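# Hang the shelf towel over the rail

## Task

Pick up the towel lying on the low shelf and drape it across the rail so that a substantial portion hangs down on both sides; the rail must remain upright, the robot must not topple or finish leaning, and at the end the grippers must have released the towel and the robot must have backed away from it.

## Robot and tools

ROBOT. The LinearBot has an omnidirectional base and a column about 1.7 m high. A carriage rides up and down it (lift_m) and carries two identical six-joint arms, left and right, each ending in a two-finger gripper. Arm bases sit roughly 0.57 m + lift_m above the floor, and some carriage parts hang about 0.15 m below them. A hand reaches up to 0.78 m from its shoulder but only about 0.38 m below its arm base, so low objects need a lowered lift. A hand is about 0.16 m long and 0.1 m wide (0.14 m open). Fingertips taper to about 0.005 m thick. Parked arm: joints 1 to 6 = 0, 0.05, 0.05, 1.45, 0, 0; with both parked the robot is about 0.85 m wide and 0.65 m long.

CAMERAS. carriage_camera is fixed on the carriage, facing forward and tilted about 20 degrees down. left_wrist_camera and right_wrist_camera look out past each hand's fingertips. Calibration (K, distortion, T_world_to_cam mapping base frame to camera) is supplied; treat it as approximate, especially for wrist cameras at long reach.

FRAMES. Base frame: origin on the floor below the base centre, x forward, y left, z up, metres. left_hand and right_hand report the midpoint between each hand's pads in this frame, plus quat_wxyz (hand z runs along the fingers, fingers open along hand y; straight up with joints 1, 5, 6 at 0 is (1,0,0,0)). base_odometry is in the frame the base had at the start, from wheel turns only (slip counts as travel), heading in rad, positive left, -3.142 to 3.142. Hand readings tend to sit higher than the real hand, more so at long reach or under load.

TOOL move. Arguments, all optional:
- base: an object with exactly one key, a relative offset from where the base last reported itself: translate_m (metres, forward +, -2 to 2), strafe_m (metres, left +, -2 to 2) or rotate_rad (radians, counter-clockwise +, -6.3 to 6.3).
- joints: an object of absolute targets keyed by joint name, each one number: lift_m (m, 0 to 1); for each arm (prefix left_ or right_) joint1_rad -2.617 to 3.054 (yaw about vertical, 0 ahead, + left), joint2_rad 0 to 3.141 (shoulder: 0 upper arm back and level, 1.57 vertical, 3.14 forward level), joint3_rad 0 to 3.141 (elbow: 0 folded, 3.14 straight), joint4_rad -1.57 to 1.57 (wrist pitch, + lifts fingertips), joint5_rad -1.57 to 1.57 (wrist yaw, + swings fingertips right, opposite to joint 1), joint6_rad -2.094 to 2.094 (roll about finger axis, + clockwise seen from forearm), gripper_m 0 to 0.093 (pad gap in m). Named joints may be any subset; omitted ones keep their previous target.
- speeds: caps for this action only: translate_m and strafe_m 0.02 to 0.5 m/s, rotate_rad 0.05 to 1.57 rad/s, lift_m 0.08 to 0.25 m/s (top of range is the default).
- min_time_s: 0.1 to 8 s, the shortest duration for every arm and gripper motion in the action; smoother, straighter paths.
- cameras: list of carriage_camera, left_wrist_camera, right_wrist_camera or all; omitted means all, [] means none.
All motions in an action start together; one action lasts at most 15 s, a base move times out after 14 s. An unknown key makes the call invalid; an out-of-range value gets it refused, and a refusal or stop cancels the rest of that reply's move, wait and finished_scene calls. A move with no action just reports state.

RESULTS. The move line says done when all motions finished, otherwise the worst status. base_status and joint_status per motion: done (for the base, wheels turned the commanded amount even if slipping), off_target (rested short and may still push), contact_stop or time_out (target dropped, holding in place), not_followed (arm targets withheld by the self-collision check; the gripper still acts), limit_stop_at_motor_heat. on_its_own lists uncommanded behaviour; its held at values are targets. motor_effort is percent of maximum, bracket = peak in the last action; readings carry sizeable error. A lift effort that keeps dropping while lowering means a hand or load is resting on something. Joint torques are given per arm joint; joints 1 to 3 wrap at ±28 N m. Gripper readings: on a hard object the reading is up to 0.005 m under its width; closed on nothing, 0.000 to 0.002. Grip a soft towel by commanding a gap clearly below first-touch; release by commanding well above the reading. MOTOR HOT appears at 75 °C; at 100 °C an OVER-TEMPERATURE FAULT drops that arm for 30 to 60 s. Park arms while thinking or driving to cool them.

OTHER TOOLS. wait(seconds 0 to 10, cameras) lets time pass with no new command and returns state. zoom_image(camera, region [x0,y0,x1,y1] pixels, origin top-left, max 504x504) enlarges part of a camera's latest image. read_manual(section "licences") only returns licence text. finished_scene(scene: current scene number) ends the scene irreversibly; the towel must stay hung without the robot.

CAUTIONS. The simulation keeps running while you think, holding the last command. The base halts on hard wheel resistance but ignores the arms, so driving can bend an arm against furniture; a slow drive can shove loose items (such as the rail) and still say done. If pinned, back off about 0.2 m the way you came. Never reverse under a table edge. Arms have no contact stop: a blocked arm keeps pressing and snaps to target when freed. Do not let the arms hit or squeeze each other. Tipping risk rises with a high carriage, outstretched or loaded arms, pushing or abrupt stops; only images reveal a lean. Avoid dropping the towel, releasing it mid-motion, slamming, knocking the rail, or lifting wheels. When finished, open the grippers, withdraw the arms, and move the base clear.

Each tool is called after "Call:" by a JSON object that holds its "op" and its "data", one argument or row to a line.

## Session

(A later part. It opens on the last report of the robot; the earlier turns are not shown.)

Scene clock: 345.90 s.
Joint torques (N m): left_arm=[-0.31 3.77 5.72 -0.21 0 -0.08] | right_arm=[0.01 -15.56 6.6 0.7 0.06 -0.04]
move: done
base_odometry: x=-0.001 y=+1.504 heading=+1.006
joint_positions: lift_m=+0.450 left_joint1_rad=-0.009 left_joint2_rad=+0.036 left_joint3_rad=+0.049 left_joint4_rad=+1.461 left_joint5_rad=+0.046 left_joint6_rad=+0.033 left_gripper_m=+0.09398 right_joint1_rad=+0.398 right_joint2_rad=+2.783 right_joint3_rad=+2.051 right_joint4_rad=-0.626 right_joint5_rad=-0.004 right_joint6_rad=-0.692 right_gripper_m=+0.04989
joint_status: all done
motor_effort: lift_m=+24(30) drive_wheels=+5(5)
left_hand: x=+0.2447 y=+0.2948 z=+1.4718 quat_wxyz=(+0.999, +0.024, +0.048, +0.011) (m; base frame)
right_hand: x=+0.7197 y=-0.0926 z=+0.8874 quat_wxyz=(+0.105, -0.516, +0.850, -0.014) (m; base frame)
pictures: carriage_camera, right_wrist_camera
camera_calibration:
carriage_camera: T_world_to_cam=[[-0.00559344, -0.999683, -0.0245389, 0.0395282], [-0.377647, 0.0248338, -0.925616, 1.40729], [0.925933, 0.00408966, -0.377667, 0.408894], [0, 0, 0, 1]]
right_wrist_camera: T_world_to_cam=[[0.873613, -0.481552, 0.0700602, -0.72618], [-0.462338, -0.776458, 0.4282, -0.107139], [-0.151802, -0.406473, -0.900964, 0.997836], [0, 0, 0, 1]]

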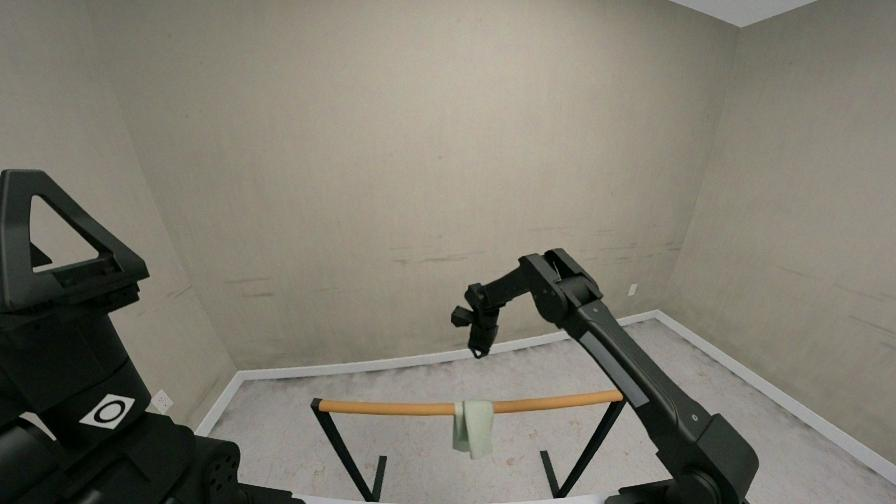

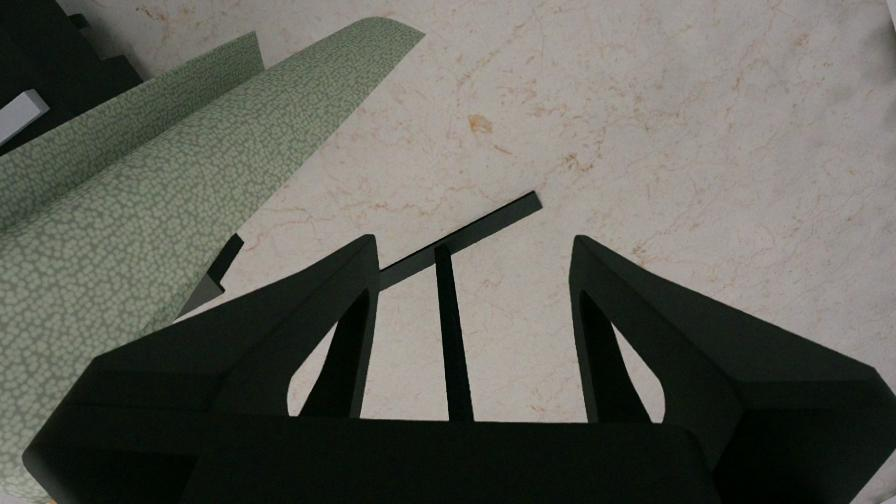

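Call:
{"op": "move", "data": {
  "joints": {"lift_m": 0.62},
  "speeds": {"lift_m": 0.12},
  "cameras": ["carriage_camera", "right_wrist_camera"]
}}

Call:
{"op": "zoom_image", "data": {
  "camera": "carriage_camera",
  "region": [400, 380, 550, 504]
}}

Scene clock: 351.17 s.
Joint torques (N m): left_arm=[-0.23 4 5.75 -0.22 0.01 -0.09] | right_arm=[-0.01 -15.8 6.64 0.69 0.07 -0.04]
move: done
base_odometry: x=-0.001 y=+1.504 heading=+1.006
joint_positions: lift_m=+0.620 left_joint1_rad=-0.009 left_joint2_rad=+0.036 left_joint3_rad=+0.049 left_joint4_rad=+1.461 left_joint5_rad=+0.046 left_joint6_rad=+0.033 left_gripper_m=+0.09398 right_joint1_rad=+0.398 right_joint2_rad=+2.784 right_joint3_rad=+2.051 right_joint4_rad=-0.625 right_joint5_rad=-0.004 right_joint6_rad=-0.692 right_gripper_m=+0.04989
joint_status: all done
motor_effort: lift_m=+25(29) drive_wheels=+5(5)
left_hand: x=+0.2447 y=+0.2948 z=+1.6417 quat_wxyz=(+0.999, +0.024, +0.048, +0.011) (m; base frame)
right_hand: x=+0.7198 y=-0.0926 z=+1.0570 quat_wxyz=(+0.105, -0.516, +0.850, -0.014) (m; base frame)
pictures: carriage_camera, right_wrist_camera
camera_calibration:
carriage_camera: T_world_to_cam=[[-0.00559344, -0.999683, -0.0245389, 0.0436982], [-0.377647, 0.0248338, -0.925616, 1.56458], [0.925933, 0.00408966, -0.377667, 0.473072], [0, 0, 0, 1]]
right_wrist_camera: T_world_to_cam=[[0.873588, -0.481562, 0.0702963, -0.738339], [-0.462489, -0.776522, 0.427923, -0.179311], [-0.151485, -0.40634, -0.901077, 1.15056], [0, 0, 0, 1]]

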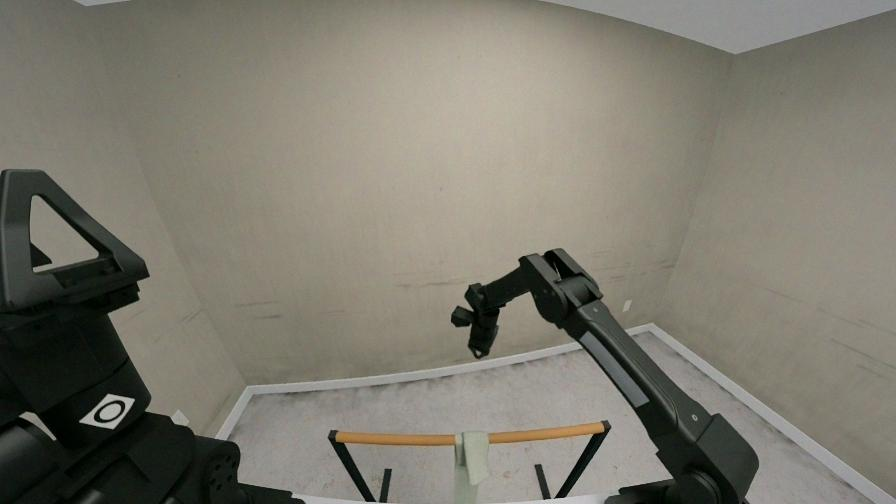

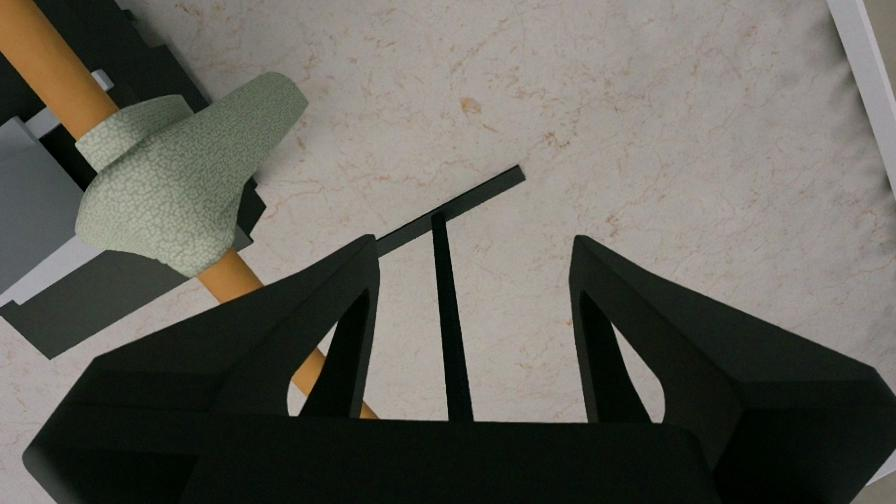

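Scaled by 3.360 from the camera's 896x504 image, which has a finer 1280x720 frame.

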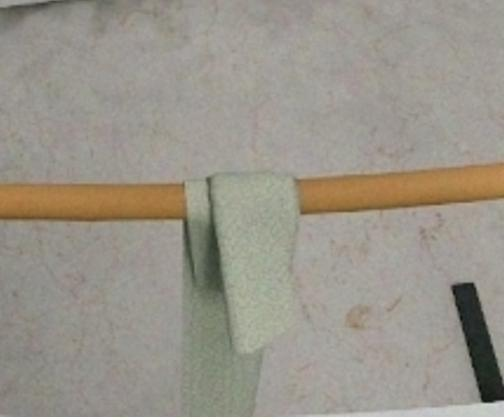

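Call:
{"op": "wait", "data": {
  "seconds": 0.5,
  "cameras": ["carriage_camera", "right_wrist_camera"]
}}

Call:
{"op": "zoom_image", "data": {
  "camera": "carriage_camera",
  "region": [400, 380, 550, 504]
}}

Call:
{"op": "zoom_image", "data": {
  "camera": "right_wrist_camera",
  "region": [0, 0, 450, 300]
}}

Scene clock: 364.87 s.
Joint torques (N m): left_arm=[-0.27 3.88 5.74 -0.21 0 -0.1] | right_arm=[0.03 -15.72 6.63 0.69 0.05 -0.04]
base_odometry: x=-0.001 y=+1.504 heading=+1.006
joint_positions: lift_m=+0.620 left_joint1_rad=-0.009 left_joint2_rad=+0.036 left_joint3_rad=+0.049 left_joint4_rad=+1.461 left_joint5_rad=+0.046 left_joint6_rad=+0.033 left_gripper_m=+0.09398 right_joint1_rad=+0.398 right_joint2_rad=+2.784 right_joint3_rad=+2.051 right_joint4_rad=-0.625 right_joint5_rad=-0.004 right_joint6_rad=-0.692 right_gripper_m=+0.04989
joint_status: all done
motor_effort: lift_m=+24(29) drive_wheels=+5(5)
left_hand: x=+0.2447 y=+0.2948 z=+1.6417 quat_wxyz=(+0.999, +0.024, +0.048, +0.011) (m; base frame)
right_hand: x=+0.7198 y=-0.0926 z=+1.0570 quat_wxyz=(+0.105, -0.516, +0.850, -0.014) (m; base frame)
wait: 0.50 s; at rest from the start
pictures: carriage_camera, right_wrist_camera
camera_calibration:
carriage_camera: T_world_to_cam=[[-0.00559344, -0.999683, -0.0245389, 0.0436982], [-0.377647, 0.0248338, -0.925616, 1.56458], [0.925933, 0.00408966, -0.377667, 0.473072], [0, 0, 0, 1]]
right_wrist_camera: T_world_to_cam=[[0.873588, -0.481562, 0.0702963, -0.738339], [-0.462489, -0.776522, 0.427923, -0.179311], [-0.151485, -0.40634, -0.901077, 1.15056], [0, 0, 0, 1]]

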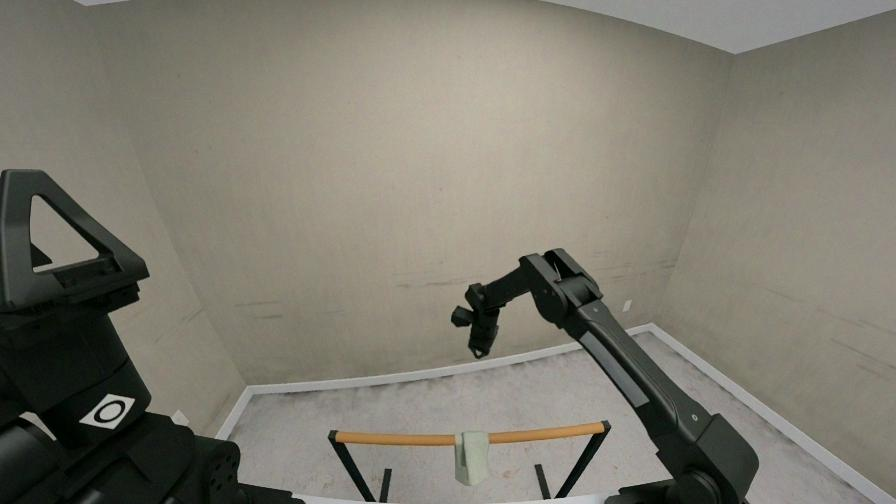

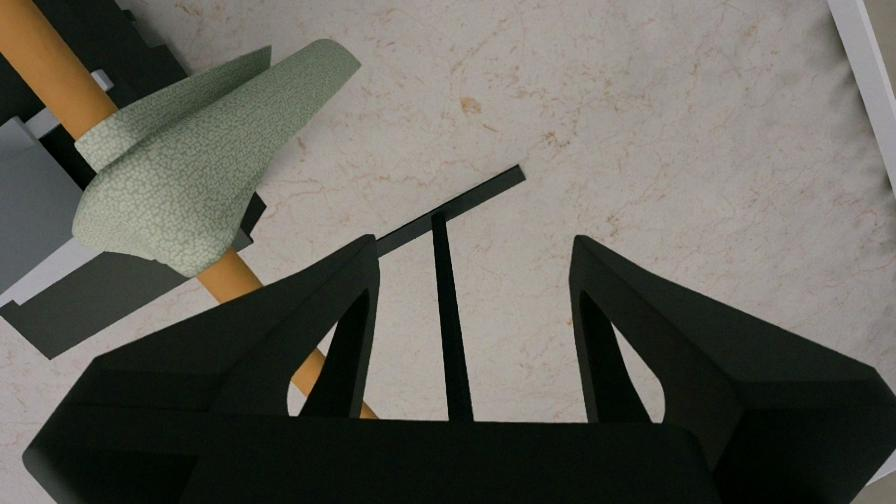

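Scaled by 3.360 from the camera's 896x504 image, which has a finer 1280x720 frame.

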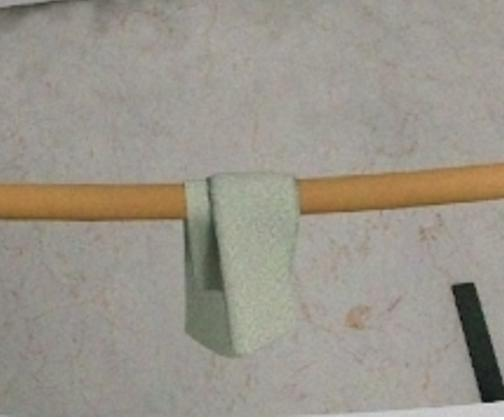

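Scaled by 1.120 from the camera's 896x504 image, which has a finer 1280x720 frame.

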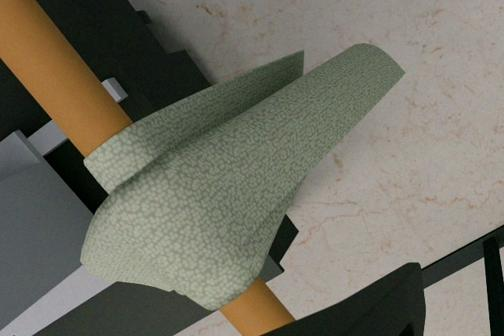

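Call:
{"op": "wait", "data": {
  "seconds": 2,
  "cameras": ["carriage_camera", "right_wrist_camera"]
}}

Call:
{"op": "zoom_image", "data": {
  "camera": "carriage_camera",
  "region": [400, 380, 550, 504]
}}

Call:
{"op": "zoom_image", "data": {
  "camera": "right_wrist_camera",
  "region": [0, 0, 450, 300]
}}

Scene clock: 369.33 s.
Joint torques (N m): left_arm=[-0.31 3.92 5.72 -0.21 0.01 -0.09] | right_arm=[-0.01 -15.66 6.64 0.69 0.06 -0.04]
base_odometry: x=-0.001 y=+1.504 heading=+1.006
joint_positions: lift_m=+0.620 left_joint1_rad=-0.009 left_joint2_rad=+0.036 left_joint3_rad=+0.049 left_joint4_rad=+1.461 left_joint5_rad=+0.046 left_joint6_rad=+0.033 left_gripper_m=+0.09398 right_joint1_rad=+0.398 right_joint2_rad=+2.784 right_joint3_rad=+2.051 right_joint4_rad=-0.625 right_joint5_rad=-0.004 right_joint6_rad=-0.692 right_gripper_m=+0.04989
joint_status: all done
motor_effort: lift_m=+25(29) drive_wheels=+5(5)
left_hand: x=+0.2447 y=+0.2948 z=+1.6417 quat_wxyz=(+0.999, +0.024, +0.048, +0.011) (m; base frame)
right_hand: x=+0.7198 y=-0.0926 z=+1.0570 quat_wxyz=(+0.105, -0.516, +0.850, -0.014) (m; base frame)
wait: 2.00 s; at rest from the start
pictures: carriage_camera, right_wrist_camera
camera_calibration:
carriage_camera: T_world_to_cam=[[-0.00559344, -0.999683, -0.0245389, 0.0436982], [-0.377647, 0.0248338, -0.925616, 1.56458], [0.925933, 0.00408966, -0.377667, 0.473072], [0, 0, 0, 1]]
right_wrist_camera: T_world_to_cam=[[0.873588, -0.481562, 0.0702963, -0.738339], [-0.462489, -0.776522, 0.427923, -0.179311], [-0.151485, -0.40634, -0.901077, 1.15056], [0, 0, 0, 1]]

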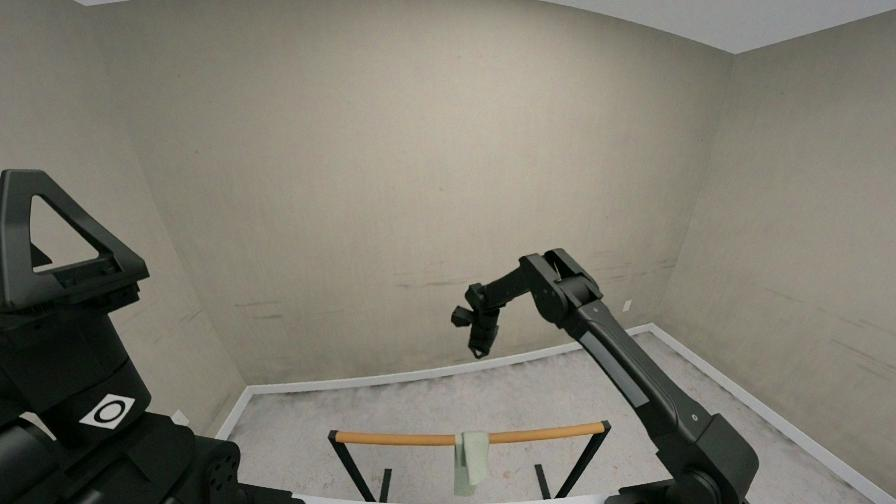

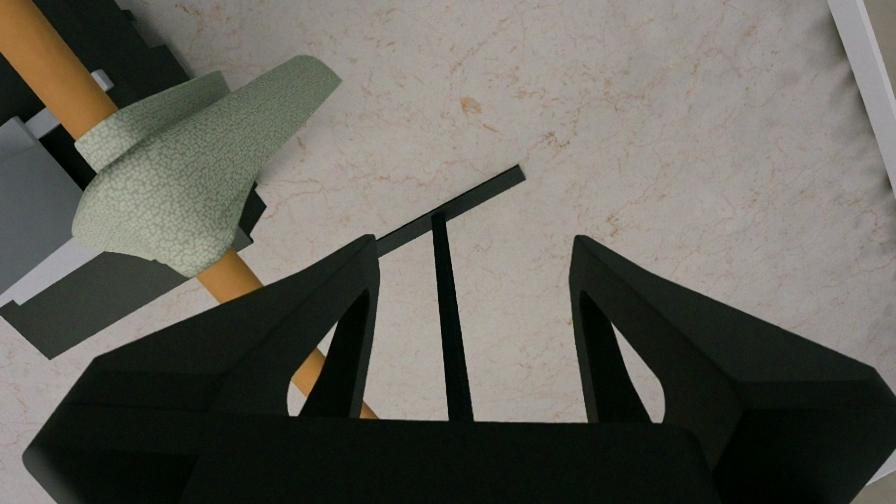

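Scaled by 3.360 from the camera's 896x504 image, which has a finer 1280x720 frame.

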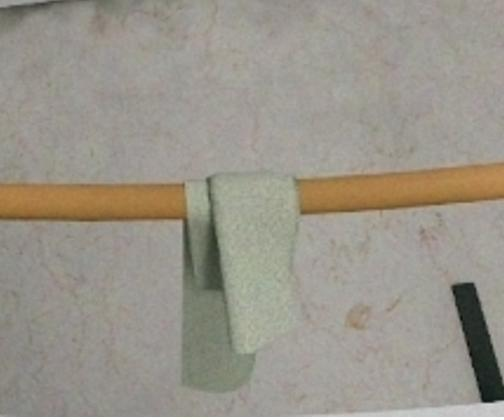

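Scaled by 1.120 from the camera's 896x504 image, which has a finer 1280x720 frame.

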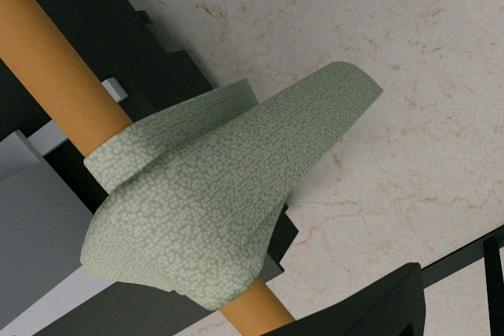

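Call:
{"op": "move", "data": {
  "base": {"translate_m": -0.6},
  "speeds": {"translate_m": 0.2},
  "cameras": ["carriage_camera"]
}}

Call:
{"op": "zoom_image", "data": {
  "camera": "carriage_camera",
  "region": [340, 250, 560, 470]
}}

Scene clock: 376.97 s.
Joint torques (N m): left_arm=[-0.27 3.97 5.64 -0.23 0 -0.07] | right_arm=[0.12 -15.77 6.58 0.7 0.06 -0.05]
move: done
base_odometry: x=-0.322 y=+0.997 heading=+1.006
base_status: done
joint_positions: lift_m=+0.620 left_joint1_rad=-0.009 left_joint2_rad=+0.036 left_joint3_rad=+0.049 left_joint4_rad=+1.460 left_joint5_rad=+0.046 left_joint6_rad=+0.033 left_gripper_m=+0.09398 right_joint1_rad=+0.398 right_joint2_rad=+2.784 right_joint3_rad=+2.051 right_joint4_rad=-0.625 right_joint5_rad=-0.004 right_joint6_rad=-0.692 right_gripper_m=+0.04989
motor_effort: lift_m=+25(25) drive_wheels=+0(12)
left_hand: x=+0.2449 y=+0.2947 z=+1.6417 quat_wxyz=(+0.998, +0.024, +0.048, +0.011) (m; base frame)
right_hand: x=+0.7199 y=-0.0925 z=+1.0571 quat_wxyz=(+0.106, -0.515, +0.850, -0.014) (m; base frame)
pictures: carriage_camera
camera_calibration:
carriage_camera: T_world_to_cam=[[-0.00559344, -0.999683, -0.0245389, 0.0436982], [-0.377647, 0.0248338, -0.925616, 1.56458], [0.925933, 0.00408966, -0.377667, 0.473072], [0, 0, 0, 1]]

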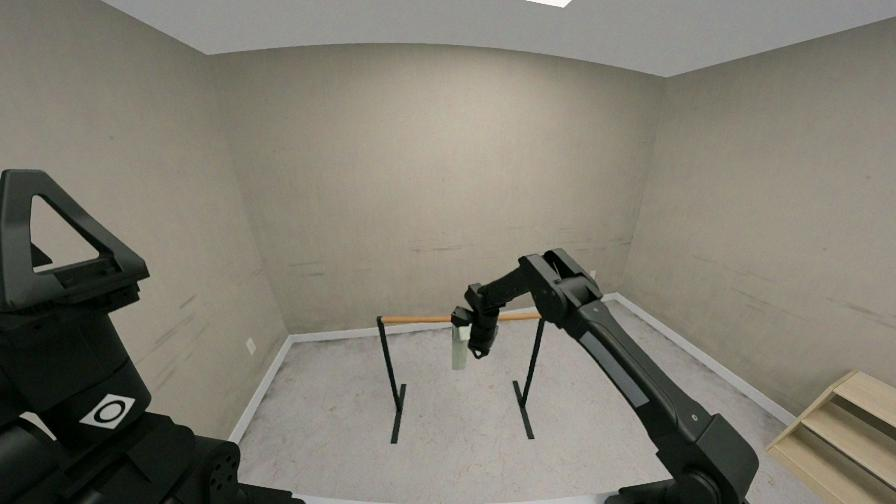

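Scaled by 2.291 from the camera's 896x504 image, which has a finer 1280x720 frame.

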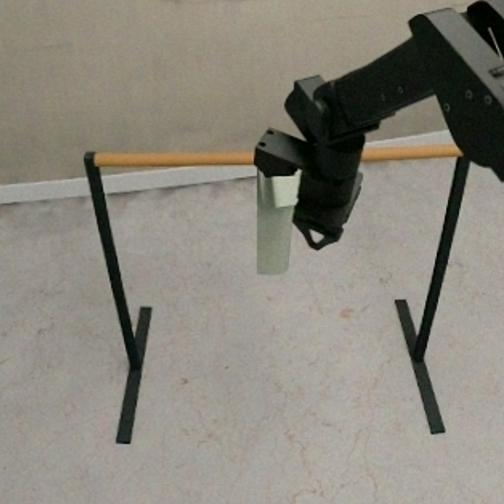

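Call:
{"op": "move", "data": {
  "joints": {"right_joint1_rad": 0, "right_joint2_rad": 0.05, "right_joint3_rad": 0.05, "right_joint4_rad": 1.45, "right_joint5_rad": 0, "right_joint6_rad": 0, "lift_m": 0.2},
  "min_time_s": 3,
  "cameras": ["carriage_camera"]
}}

Call:
{"op": "zoom_image", "data": {
  "camera": "carriage_camera",
  "region": [340, 200, 560, 420]
}}

Scene clock: 384.13 s.
Joint torques (N m): left_arm=[-0.18 3.92 5.74 -0.22 -0.01 -0.07] | right_arm=[-0.99 2.73 4.93 0.03 0.12 0.2]
move: done
base_odometry: x=-0.322 y=+0.997 heading=+1.006
joint_positions: lift_m=+0.200 left_joint1_rad=-0.009 left_joint2_rad=+0.036 left_joint3_rad=+0.049 left_joint4_rad=+1.460 left_joint5_rad=+0.046 left_joint6_rad=+0.033 left_gripper_m=+0.09398 right_joint1_rad=+0.007 right_joint2_rad=+0.062 right_joint3_rad=+0.061 right_joint4_rad=+1.433 right_joint5_rad=-0.004 right_joint6_rad=-0.014 right_gripper_m=+0.04990
joint_status: all done
motor_effort: lift_m=+20(20) drive_wheels=+0(1)
left_hand: x=+0.2449 y=+0.2947 z=+1.2223 quat_wxyz=(+0.998, +0.024, +0.048, +0.011) (m; base frame)
right_hand: x=+0.2564 y=-0.3020 z=+1.2246 quat_wxyz=(+0.998, -0.003, +0.069, -0.004) (m; base frame)
pictures: carriage_camera
camera_calibration:
carriage_camera: T_world_to_cam=[[-0.00559344, -0.999683, -0.0245389, 0.0334056], [-0.377647, 0.0248338, -0.925616, 1.17634], [0.925933, 0.00408966, -0.377667, 0.314664], [0, 0, 0, 1]]

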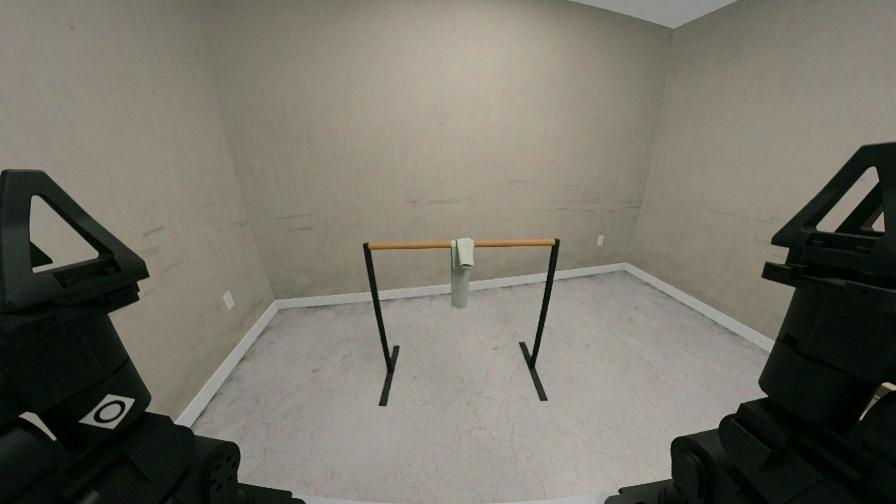

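Scaled by 2.291 from the camera's 896x504 image, which has a finer 1280x720 frame.

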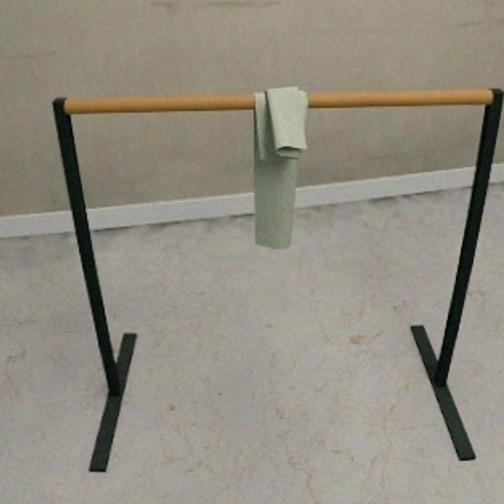

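Call:
{"op": "wait", "data": {
  "seconds": 0.2,
  "cameras": ["carriage_camera"]
}}

Call:
{"op": "zoom_image", "data": {
  "camera": "carriage_camera",
  "region": [340, 200, 560, 420]
}}

Call:
{"op": "zoom_image", "data": {
  "camera": "carriage_camera",
  "region": [420, 225, 500, 315]
}}

Scene clock: 391.47 s.
Joint torques (N m): left_arm=[-0.2 3.86 5.75 -0.21 0 -0.08] | right_arm=[-0.95 2.76 4.96 0.02 0.12 0.22]
base_odometry: x=-0.322 y=+0.997 heading=+1.006
joint_positions: lift_m=+0.200 left_joint1_rad=-0.009 left_joint2_rad=+0.036 left_joint3_rad=+0.049 left_joint4_rad=+1.460 left_joint5_rad=+0.046 left_joint6_rad=+0.033 left_gripper_m=+0.09398 right_joint1_rad=+0.007 right_joint2_rad=+0.062 right_joint3_rad=+0.061 right_joint4_rad=+1.435 right_joint5_rad=-0.004 right_joint6_rad=-0.013 right_gripper_m=+0.04990
joint_status: all done
motor_effort: lift_m=+20(20) drive_wheels=+0(1)
left_hand: x=+0.2449 y=+0.2947 z=+1.2223 quat_wxyz=(+0.998, +0.024, +0.048, +0.011) (m; base frame)
right_hand: x=+0.2560 y=-0.3020 z=+1.2246 quat_wxyz=(+0.998, -0.003, +0.068, -0.003) (m; base frame)
wait: 0.20 s; at rest from the start
pictures: carriage_camera
camera_calibration:
carriage_camera: T_world_to_cam=[[-0.00559344, -0.999683, -0.0245389, 0.0334056], [-0.377647, 0.0248338, -0.925616, 1.17634], [0.925933, 0.00408966, -0.377667, 0.314664], [0, 0, 0, 1]]

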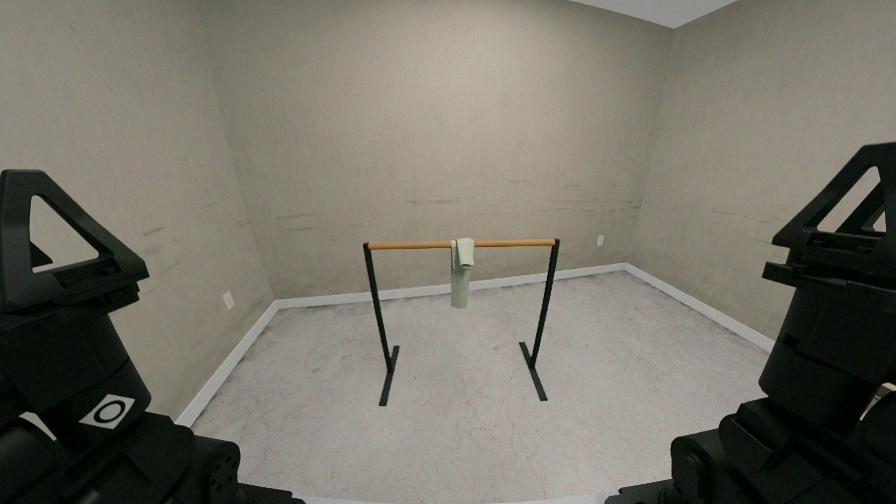

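Scaled by 2.291 from the camera's 896x504 image, which has a finer 1280x720 frame.

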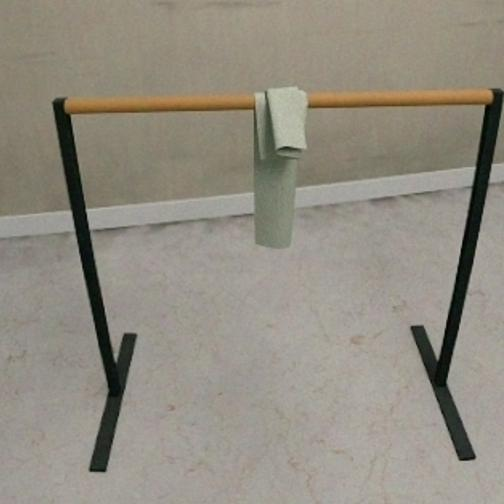

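Scaled by 5.600 from the camera's 896x504 image, which has a finer 1280x720 frame.

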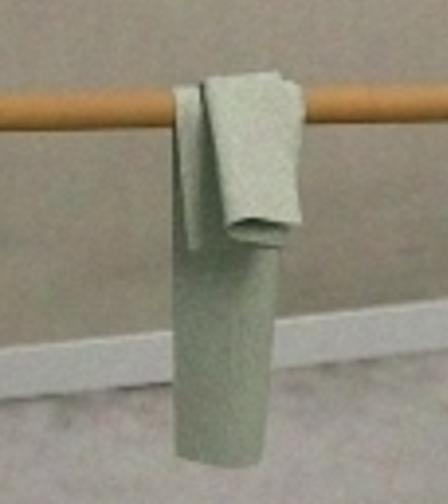

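Call:
{"op": "move", "data": {
  "base": {"strafe_m": 0.213},
  "joints": {"right_joint1_rad": 0, "right_joint2_rad": 2.801, "right_joint3_rad": 1.429, "right_joint4_rad": 1.372, "right_joint5_rad": 0, "right_joint6_rad": 0, "right_gripper_m": 0.093, "lift_m": 0.2},
  "speeds": {"strafe_m": 0.2},
  "min_time_s": 3
}}

Call:
{"op": "zoom_image", "data": {
  "camera": "carriage_camera",
  "region": [440, 200, 580, 340]
}}

Scene clock: 429.83 s.
Joint torques (N m): left_arm=[-0.29 3.88 5.68 -0.2 0 -0.07] | right_arm=[-0.81 -12.64 5.97 1.88 0.11 0.21]
move: done
base_odometry: x=-0.502 y=+1.111 heading=+1.007
base_status: done
joint_positions: lift_m=+0.200 left_joint1_rad=-0.009 left_joint2_rad=+0.036 left_joint3_rad=+0.049 left_joint4_rad=+1.460 left_joint5_rad=+0.046 left_joint6_rad=+0.033 left_gripper_m=+0.09398 right_joint1_rad=+0.006 right_joint2_rad=+2.777 right_joint3_rad=+1.414 right_joint4_rad=+1.386 right_joint5_rad=-0.003 right_joint6_rad=-0.013 right_gripper_m=+0.09287
joint_status: all done
motor_effort: lift_m=+20(20) drive_wheels=-2(9)
left_hand: x=+0.2449 y=+0.2947 z=+1.2223 quat_wxyz=(+0.998, +0.024, +0.048, +0.011) (m; base frame)
right_hand: x=+0.8426 y=-0.2985 z=+0.7775 quat_wxyz=(+0.715, -0.008, +0.699, -0.001) (m; base frame)
pictures: carriage_camera, left_wrist_camera, right_wrist_camera
camera_calibration:
carriage_camera: T_world_to_cam=[[-0.00559344, -0.999683, -0.0245389, 0.0334056], [-0.377647, 0.0248338, -0.925616, 1.17634], [0.925933, 0.00408966, -0.377667, 0.314664], [0, 0, 0, 1]]
left_wrist_camera: T_world_to_cam=[[0.0406394, -0.996591, -0.0717989, 0.370208], [0.745335, 0.0780943, -0.662101, 0.605639], [0.66545, -0.0266068, 0.745968, -0.94604], [0, 0, 0, 1]]
right_wrist_camera: T_world_to_cam=[[0.0681759, -0.997643, -0.00772202, -0.339875], [-0.554782, -0.0314769, -0.8314, 1.11644], [0.829198, 0.0609655, -0.555621, -0.121797], [0, 0, 0, 1]]

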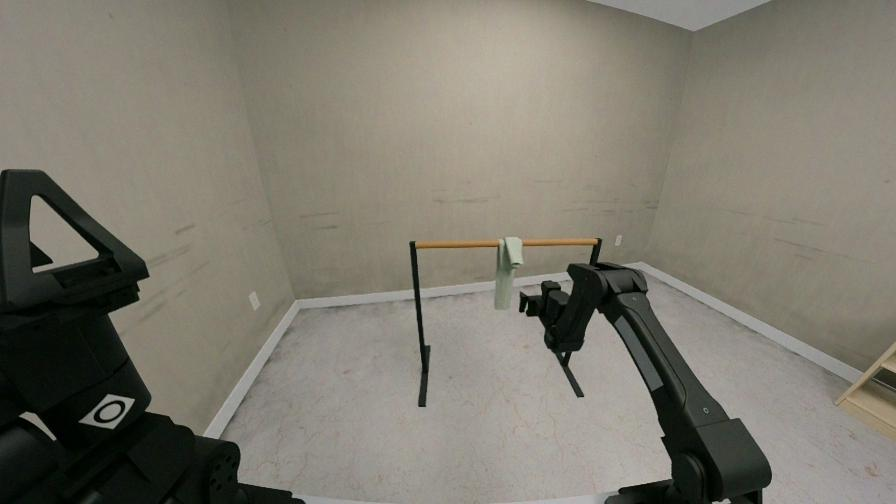

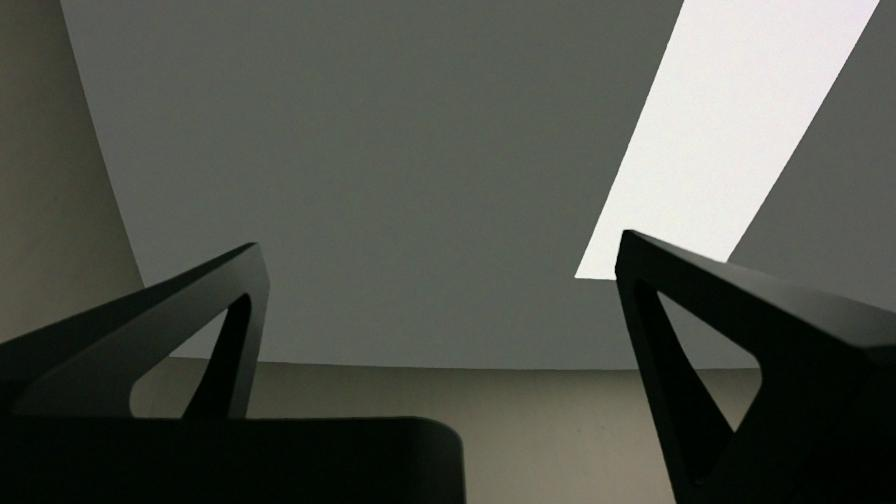

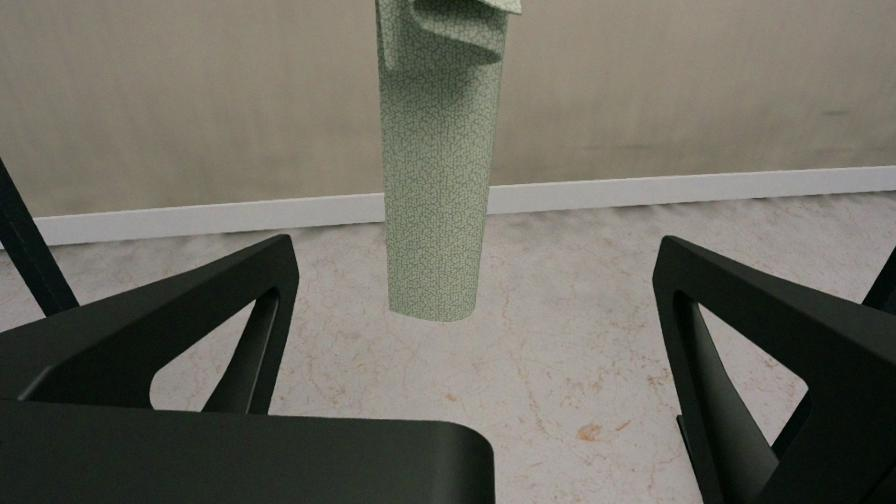

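Scaled by 3.600 from the camera's 896x504 image, which has a finer 1280x720 frame.

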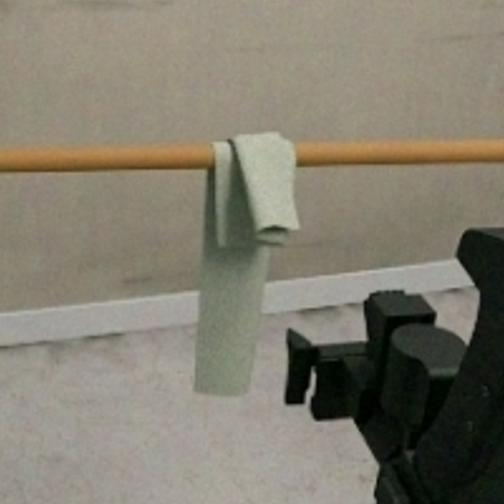

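Call:
{"op": "move", "data": {
  "base": {"translate_m": 0.2},
  "joints": {"right_joint1_rad": 0.035, "lift_m": 0.213},
  "speeds": {"translate_m": 0.15},
  "min_time_s": 1,
  "cameras": ["carriage_camera", "right_wrist_camera"]
}}

Call:
{"op": "zoom_image", "data": {
  "camera": "carriage_camera",
  "region": [440, 220, 580, 360]
}}

Scene clock: 452.80 s.
Joint torques (N m): left_arm=[-0.34 3.81 5.71 -0.23 -0.01 -0.09] | right_arm=[0.29 -13.24 5.24 1.94 0.11 0.21]
move: done
base_odometry: x=-0.395 y=+1.280 heading=+1.007
base_status: done
joint_positions: lift_m=+0.213 left_joint1_rad=-0.009 left_joint2_rad=+0.036 left_joint3_rad=+0.049 left_joint4_rad=+1.460 left_joint5_rad=+0.046 left_joint6_rad=+0.033 left_gripper_m=+0.09398 right_joint1_rad=+0.030 right_joint2_rad=+2.783 right_joint3_rad=+1.420 right_joint4_rad=+1.385 right_joint5_rad=-0.003 right_joint6_rad=-0.013 right_gripper_m=+0.09287
joint_status: all done
motor_effort: lift_m=+24(30) drive_wheels=-5(11)
left_hand: x=+0.2449 y=+0.2947 z=+1.2347 quat_wxyz=(+0.998, +0.024, +0.048, +0.011) (m; base frame)
right_hand: x=+0.8428 y=-0.2838 z=+0.7880 quat_wxyz=(+0.715, -0.016, +0.699, +0.007) (m; base frame)
pictures: carriage_camera, right_wrist_camera
camera_calibration:
carriage_camera: T_world_to_cam=[[-0.00559344, -0.999683, -0.0245389, 0.033712], [-0.377647, 0.0248338, -0.925616, 1.1879], [0.925933, 0.00408966, -0.377667, 0.319379], [0, 0, 0, 1]]
right_wrist_camera: T_world_to_cam=[[0.0917385, -0.995752, -0.00781648, -0.344376], [-0.55515, -0.0446262, -0.830552, 1.12165], [0.826676, 0.0805329, -0.556886, -0.10841], [0, 0, 0, 1]]

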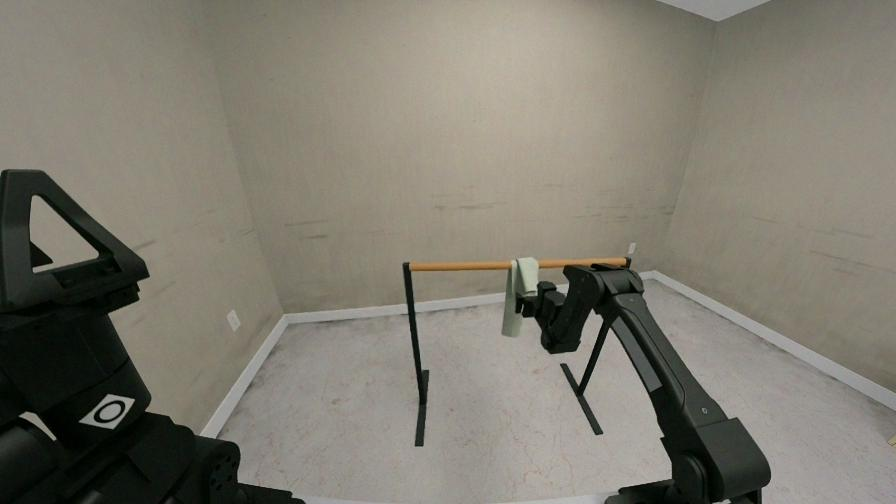

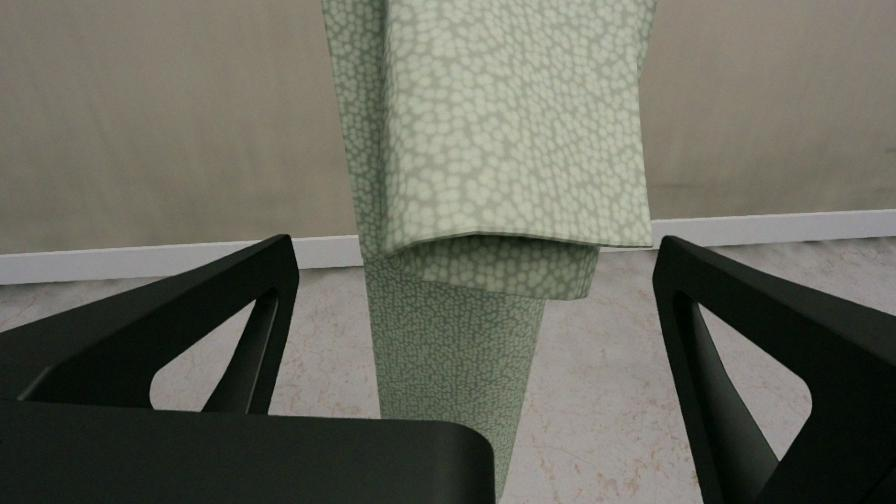

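Scaled by 3.600 from the camera's 896x504 image, which has a finer 1280x720 frame.

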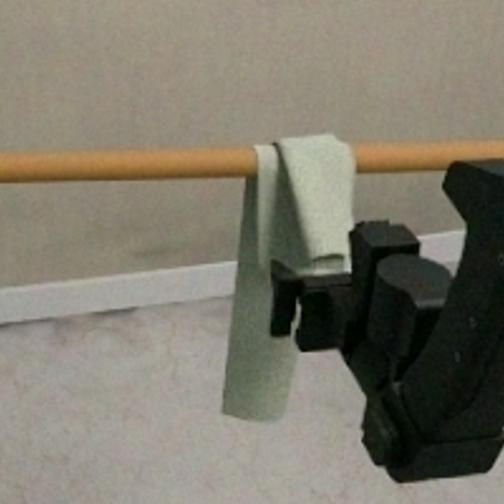

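Call:
{"op": "move", "data": {
  "base": {"translate_m": -0.1},
  "speeds": {"translate_m": 0.15},
  "cameras": []
}}

Call:
{"op": "move", "data": {
  "base": {"strafe_m": -0.156},
  "joints": {"right_joint1_rad": -0.065, "right_joint5_rad": -0.725},
  "speeds": {"strafe_m": 0.15},
  "min_time_s": 1,
  "cameras": ["carriage_camera", "right_wrist_camera"]
}}

Scene clock: 491.70 s.
Joint torques (N m): left_arm=[-0.27 3.93 5.65 -0.2 -0.01 -0.07] | right_arm=[0.31 -13.33 5.45 1.91 0.11 0.21]
move: done
base_odometry: x=-0.448 y=+1.195 heading=+1.007
base_status: done
joint_positions: lift_m=+0.213 left_joint1_rad=-0.009 left_joint2_rad=+0.036 left_joint3_rad=+0.049 left_joint4_rad=+1.460 left_joint5_rad=+0.046 left_joint6_rad=+0.033 left_gripper_m=+0.09398 right_joint1_rad=+0.030 right_joint2_rad=+2.783 right_joint3_rad=+1.420 right_joint4_rad=+1.385 right_joint5_rad=-0.003 right_joint6_rad=-0.013 right_gripper_m=+0.09287
motor_effort: lift_m=+24(24) drive_wheels=-7(11)
left_hand: x=+0.2450 y=+0.2947 z=+1.2347 quat_wxyz=(+0.998, +0.024, +0.048, +0.011) (m; base frame)
right_hand: x=+0.8428 y=-0.2838 z=+0.7880 quat_wxyz=(+0.715, -0.016, +0.699, +0.007) (m; base frame)
pictures: none

Scene clock: 493.83 s.
Joint torques (N m): left_arm=[-0.25 3.85 5.64 -0.2 0.02 -0.08] | right_arm=[-0.31 -13.11 5.22 1.74 -0.05 0.2]
move: done
base_odometry: x=-0.316 y=+1.112 heading=+1.007
base_status: done
joint_positions: lift_m=+0.213 left_joint1_rad=-0.009 left_joint2_rad=+0.036 left_joint3_rad=+0.049 left_joint4_rad=+1.460 left_joint5_rad=+0.046 left_joint6_rad=+0.033 left_gripper_m=+0.09398 right_joint1_rad=-0.064 right_joint2_rad=+2.783 right_joint3_rad=+1.420 right_joint4_rad=+1.384 right_joint5_rad=-0.716 right_joint6_rad=-0.013 right_gripper_m=+0.09287
joint_status: all done
motor_effort: lift_m=+24(25) drive_wheels=-1(10)
left_hand: x=+0.2450 y=+0.2947 z=+1.2347 quat_wxyz=(+0.998, +0.024, +0.048, +0.011) (m; base frame)
right_hand: x=+0.8069 y=-0.2271 z=+0.7870 quat_wxyz=(+0.678, -0.234, +0.661, +0.219) (m; base frame)
pictures: carriage_camera, right_wrist_camera
camera_calibration:
carriage_camera: T_world_to_cam=[[-0.00559344, -0.999683, -0.0245389, 0.033712], [-0.377647, 0.0248338, -0.925616, 1.1879], [0.925933, 0.00408966, -0.377667, 0.319379], [0, 0, 0, 1]]
right_wrist_camera: T_world_to_cam=[[0.652758, -0.757546, 0.00557163, -0.693815], [-0.422861, -0.370451, -0.827015, 0.919899], [0.628566, 0.537485, -0.562152, 0.183948], [0, 0, 0, 1]]

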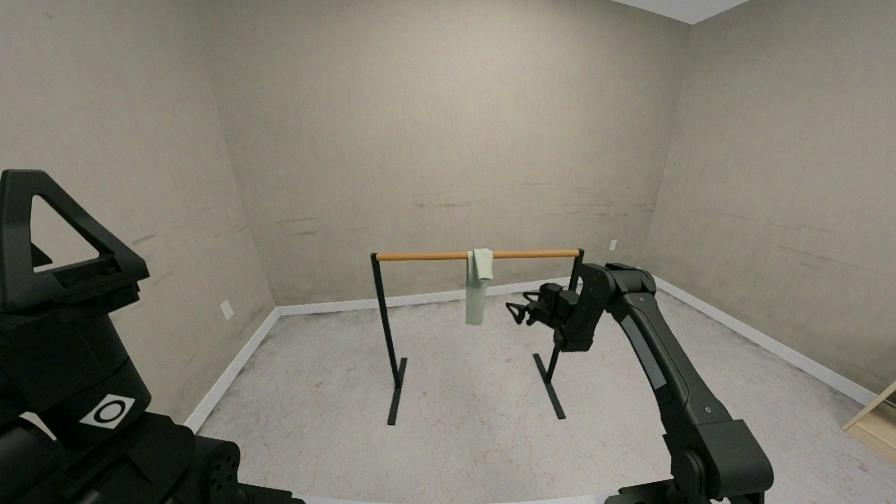

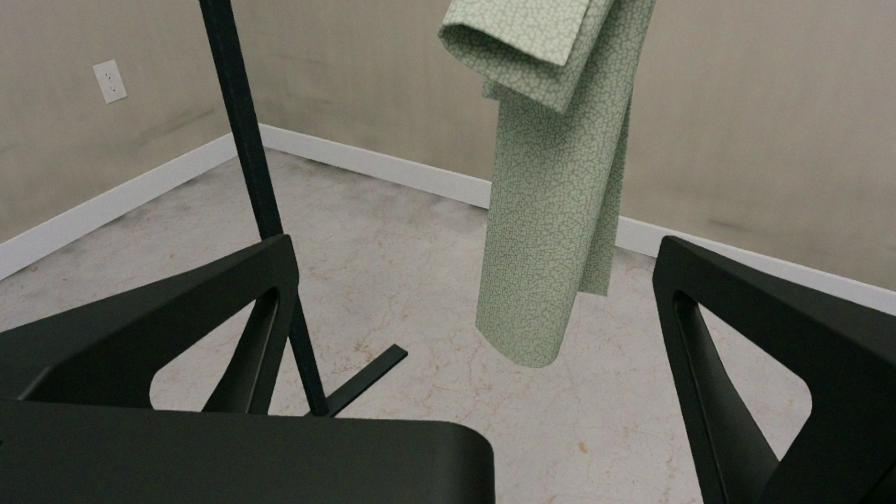

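Call:
{"op": "move", "data": {
  "base": {"strafe_m": 0.16},
  "joints": {"right_joint1_rad": 0, "right_joint5_rad": 0, "right_joint6_rad": 1.57, "right_gripper_m": 0.08, "lift_m": 0.226},
  "speeds": {"strafe_m": 0.15},
  "min_time_s": 1,
  "cameras": ["carriage_camera", "right_wrist_camera"]
}}

Call:
{"op": "zoom_image", "data": {
  "camera": "carriage_camera",
  "region": [440, 220, 580, 360]
}}

Scene clock: 517.37 s.
Joint torques (N m): left_arm=[-0.29 3.88 5.74 -0.19 0.03 -0.07] | right_arm=[-0.05 -13.57 5.16 1.91 0.19 0.13]
move: done
base_odometry: x=-0.451 y=+1.198 heading=+1.007
base_status: done
joint_positions: lift_m=+0.226 left_joint1_rad=-0.009 left_joint2_rad=+0.036 left_joint3_rad=+0.049 left_joint4_rad=+1.460 left_joint5_rad=+0.046 left_joint6_rad=+0.033 left_gripper_m=+0.09398 right_joint1_rad=-0.002 right_joint2_rad=+2.786 right_joint3_rad=+1.423 right_joint4_rad=+1.383 right_joint5_rad=-0.009 right_joint6_rad=+1.555 right_gripper_m=+0.08014
joint_status: all done
motor_effort: lift_m=+24(29) drive_wheels=-3(11)
left_hand: x=+0.2451 y=+0.2947 z=+1.2477 quat_wxyz=(+0.998, +0.024, +0.048, +0.011) (m; base frame)
right_hand: x=+0.8434 y=-0.3024 z=+0.8000 quat_wxyz=(+0.507, +0.489, +0.501, +0.503) (m; base frame)
pictures: carriage_camera, right_wrist_camera
camera_calibration:
carriage_camera: T_world_to_cam=[[-0.00559344, -0.999683, -0.0245389, 0.0340316], [-0.377647, 0.0248338, -0.925616, 1.19995], [0.925933, 0.00408966, -0.377667, 0.324298], [0, 0, 0, 1]]
right_wrist_camera: T_world_to_cam=[[0.0786656, 0.00700679, -0.996876, 0.74261], [-0.579488, 0.813998, -0.0400072, 0.778884], [0.811175, 0.580825, 0.068094, -0.436363], [0, 0, 0, 1]]

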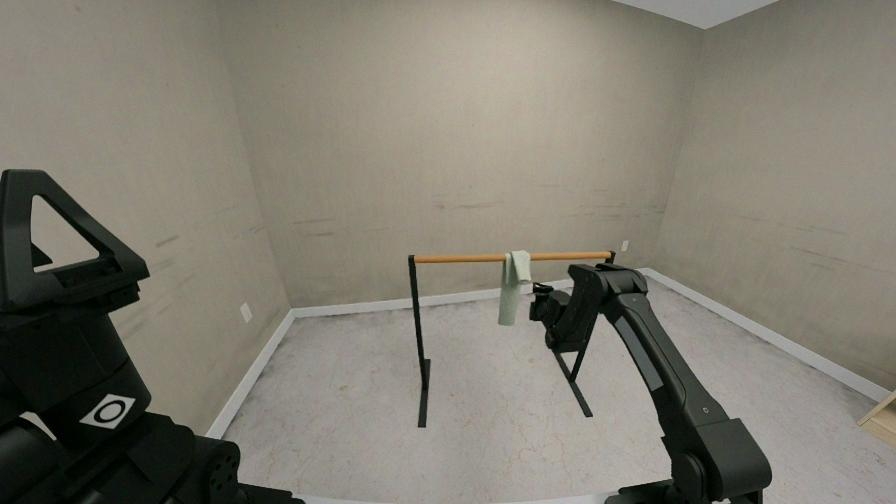

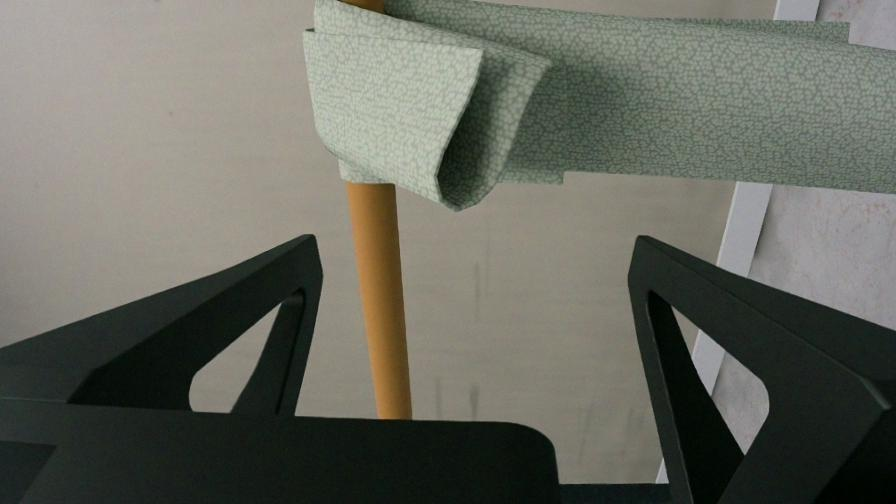

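Scaled by 3.600 from the camera's 896x504 image, which has a finer 1280x720 frame.

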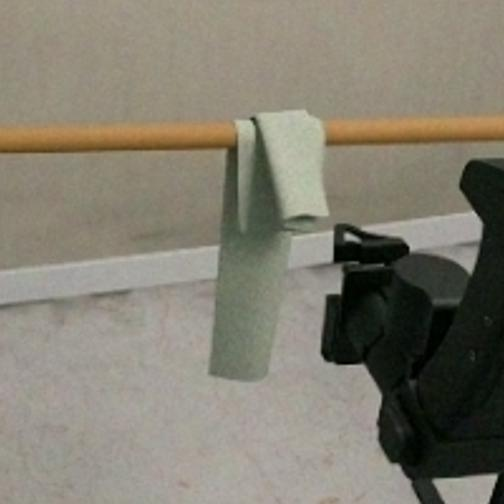

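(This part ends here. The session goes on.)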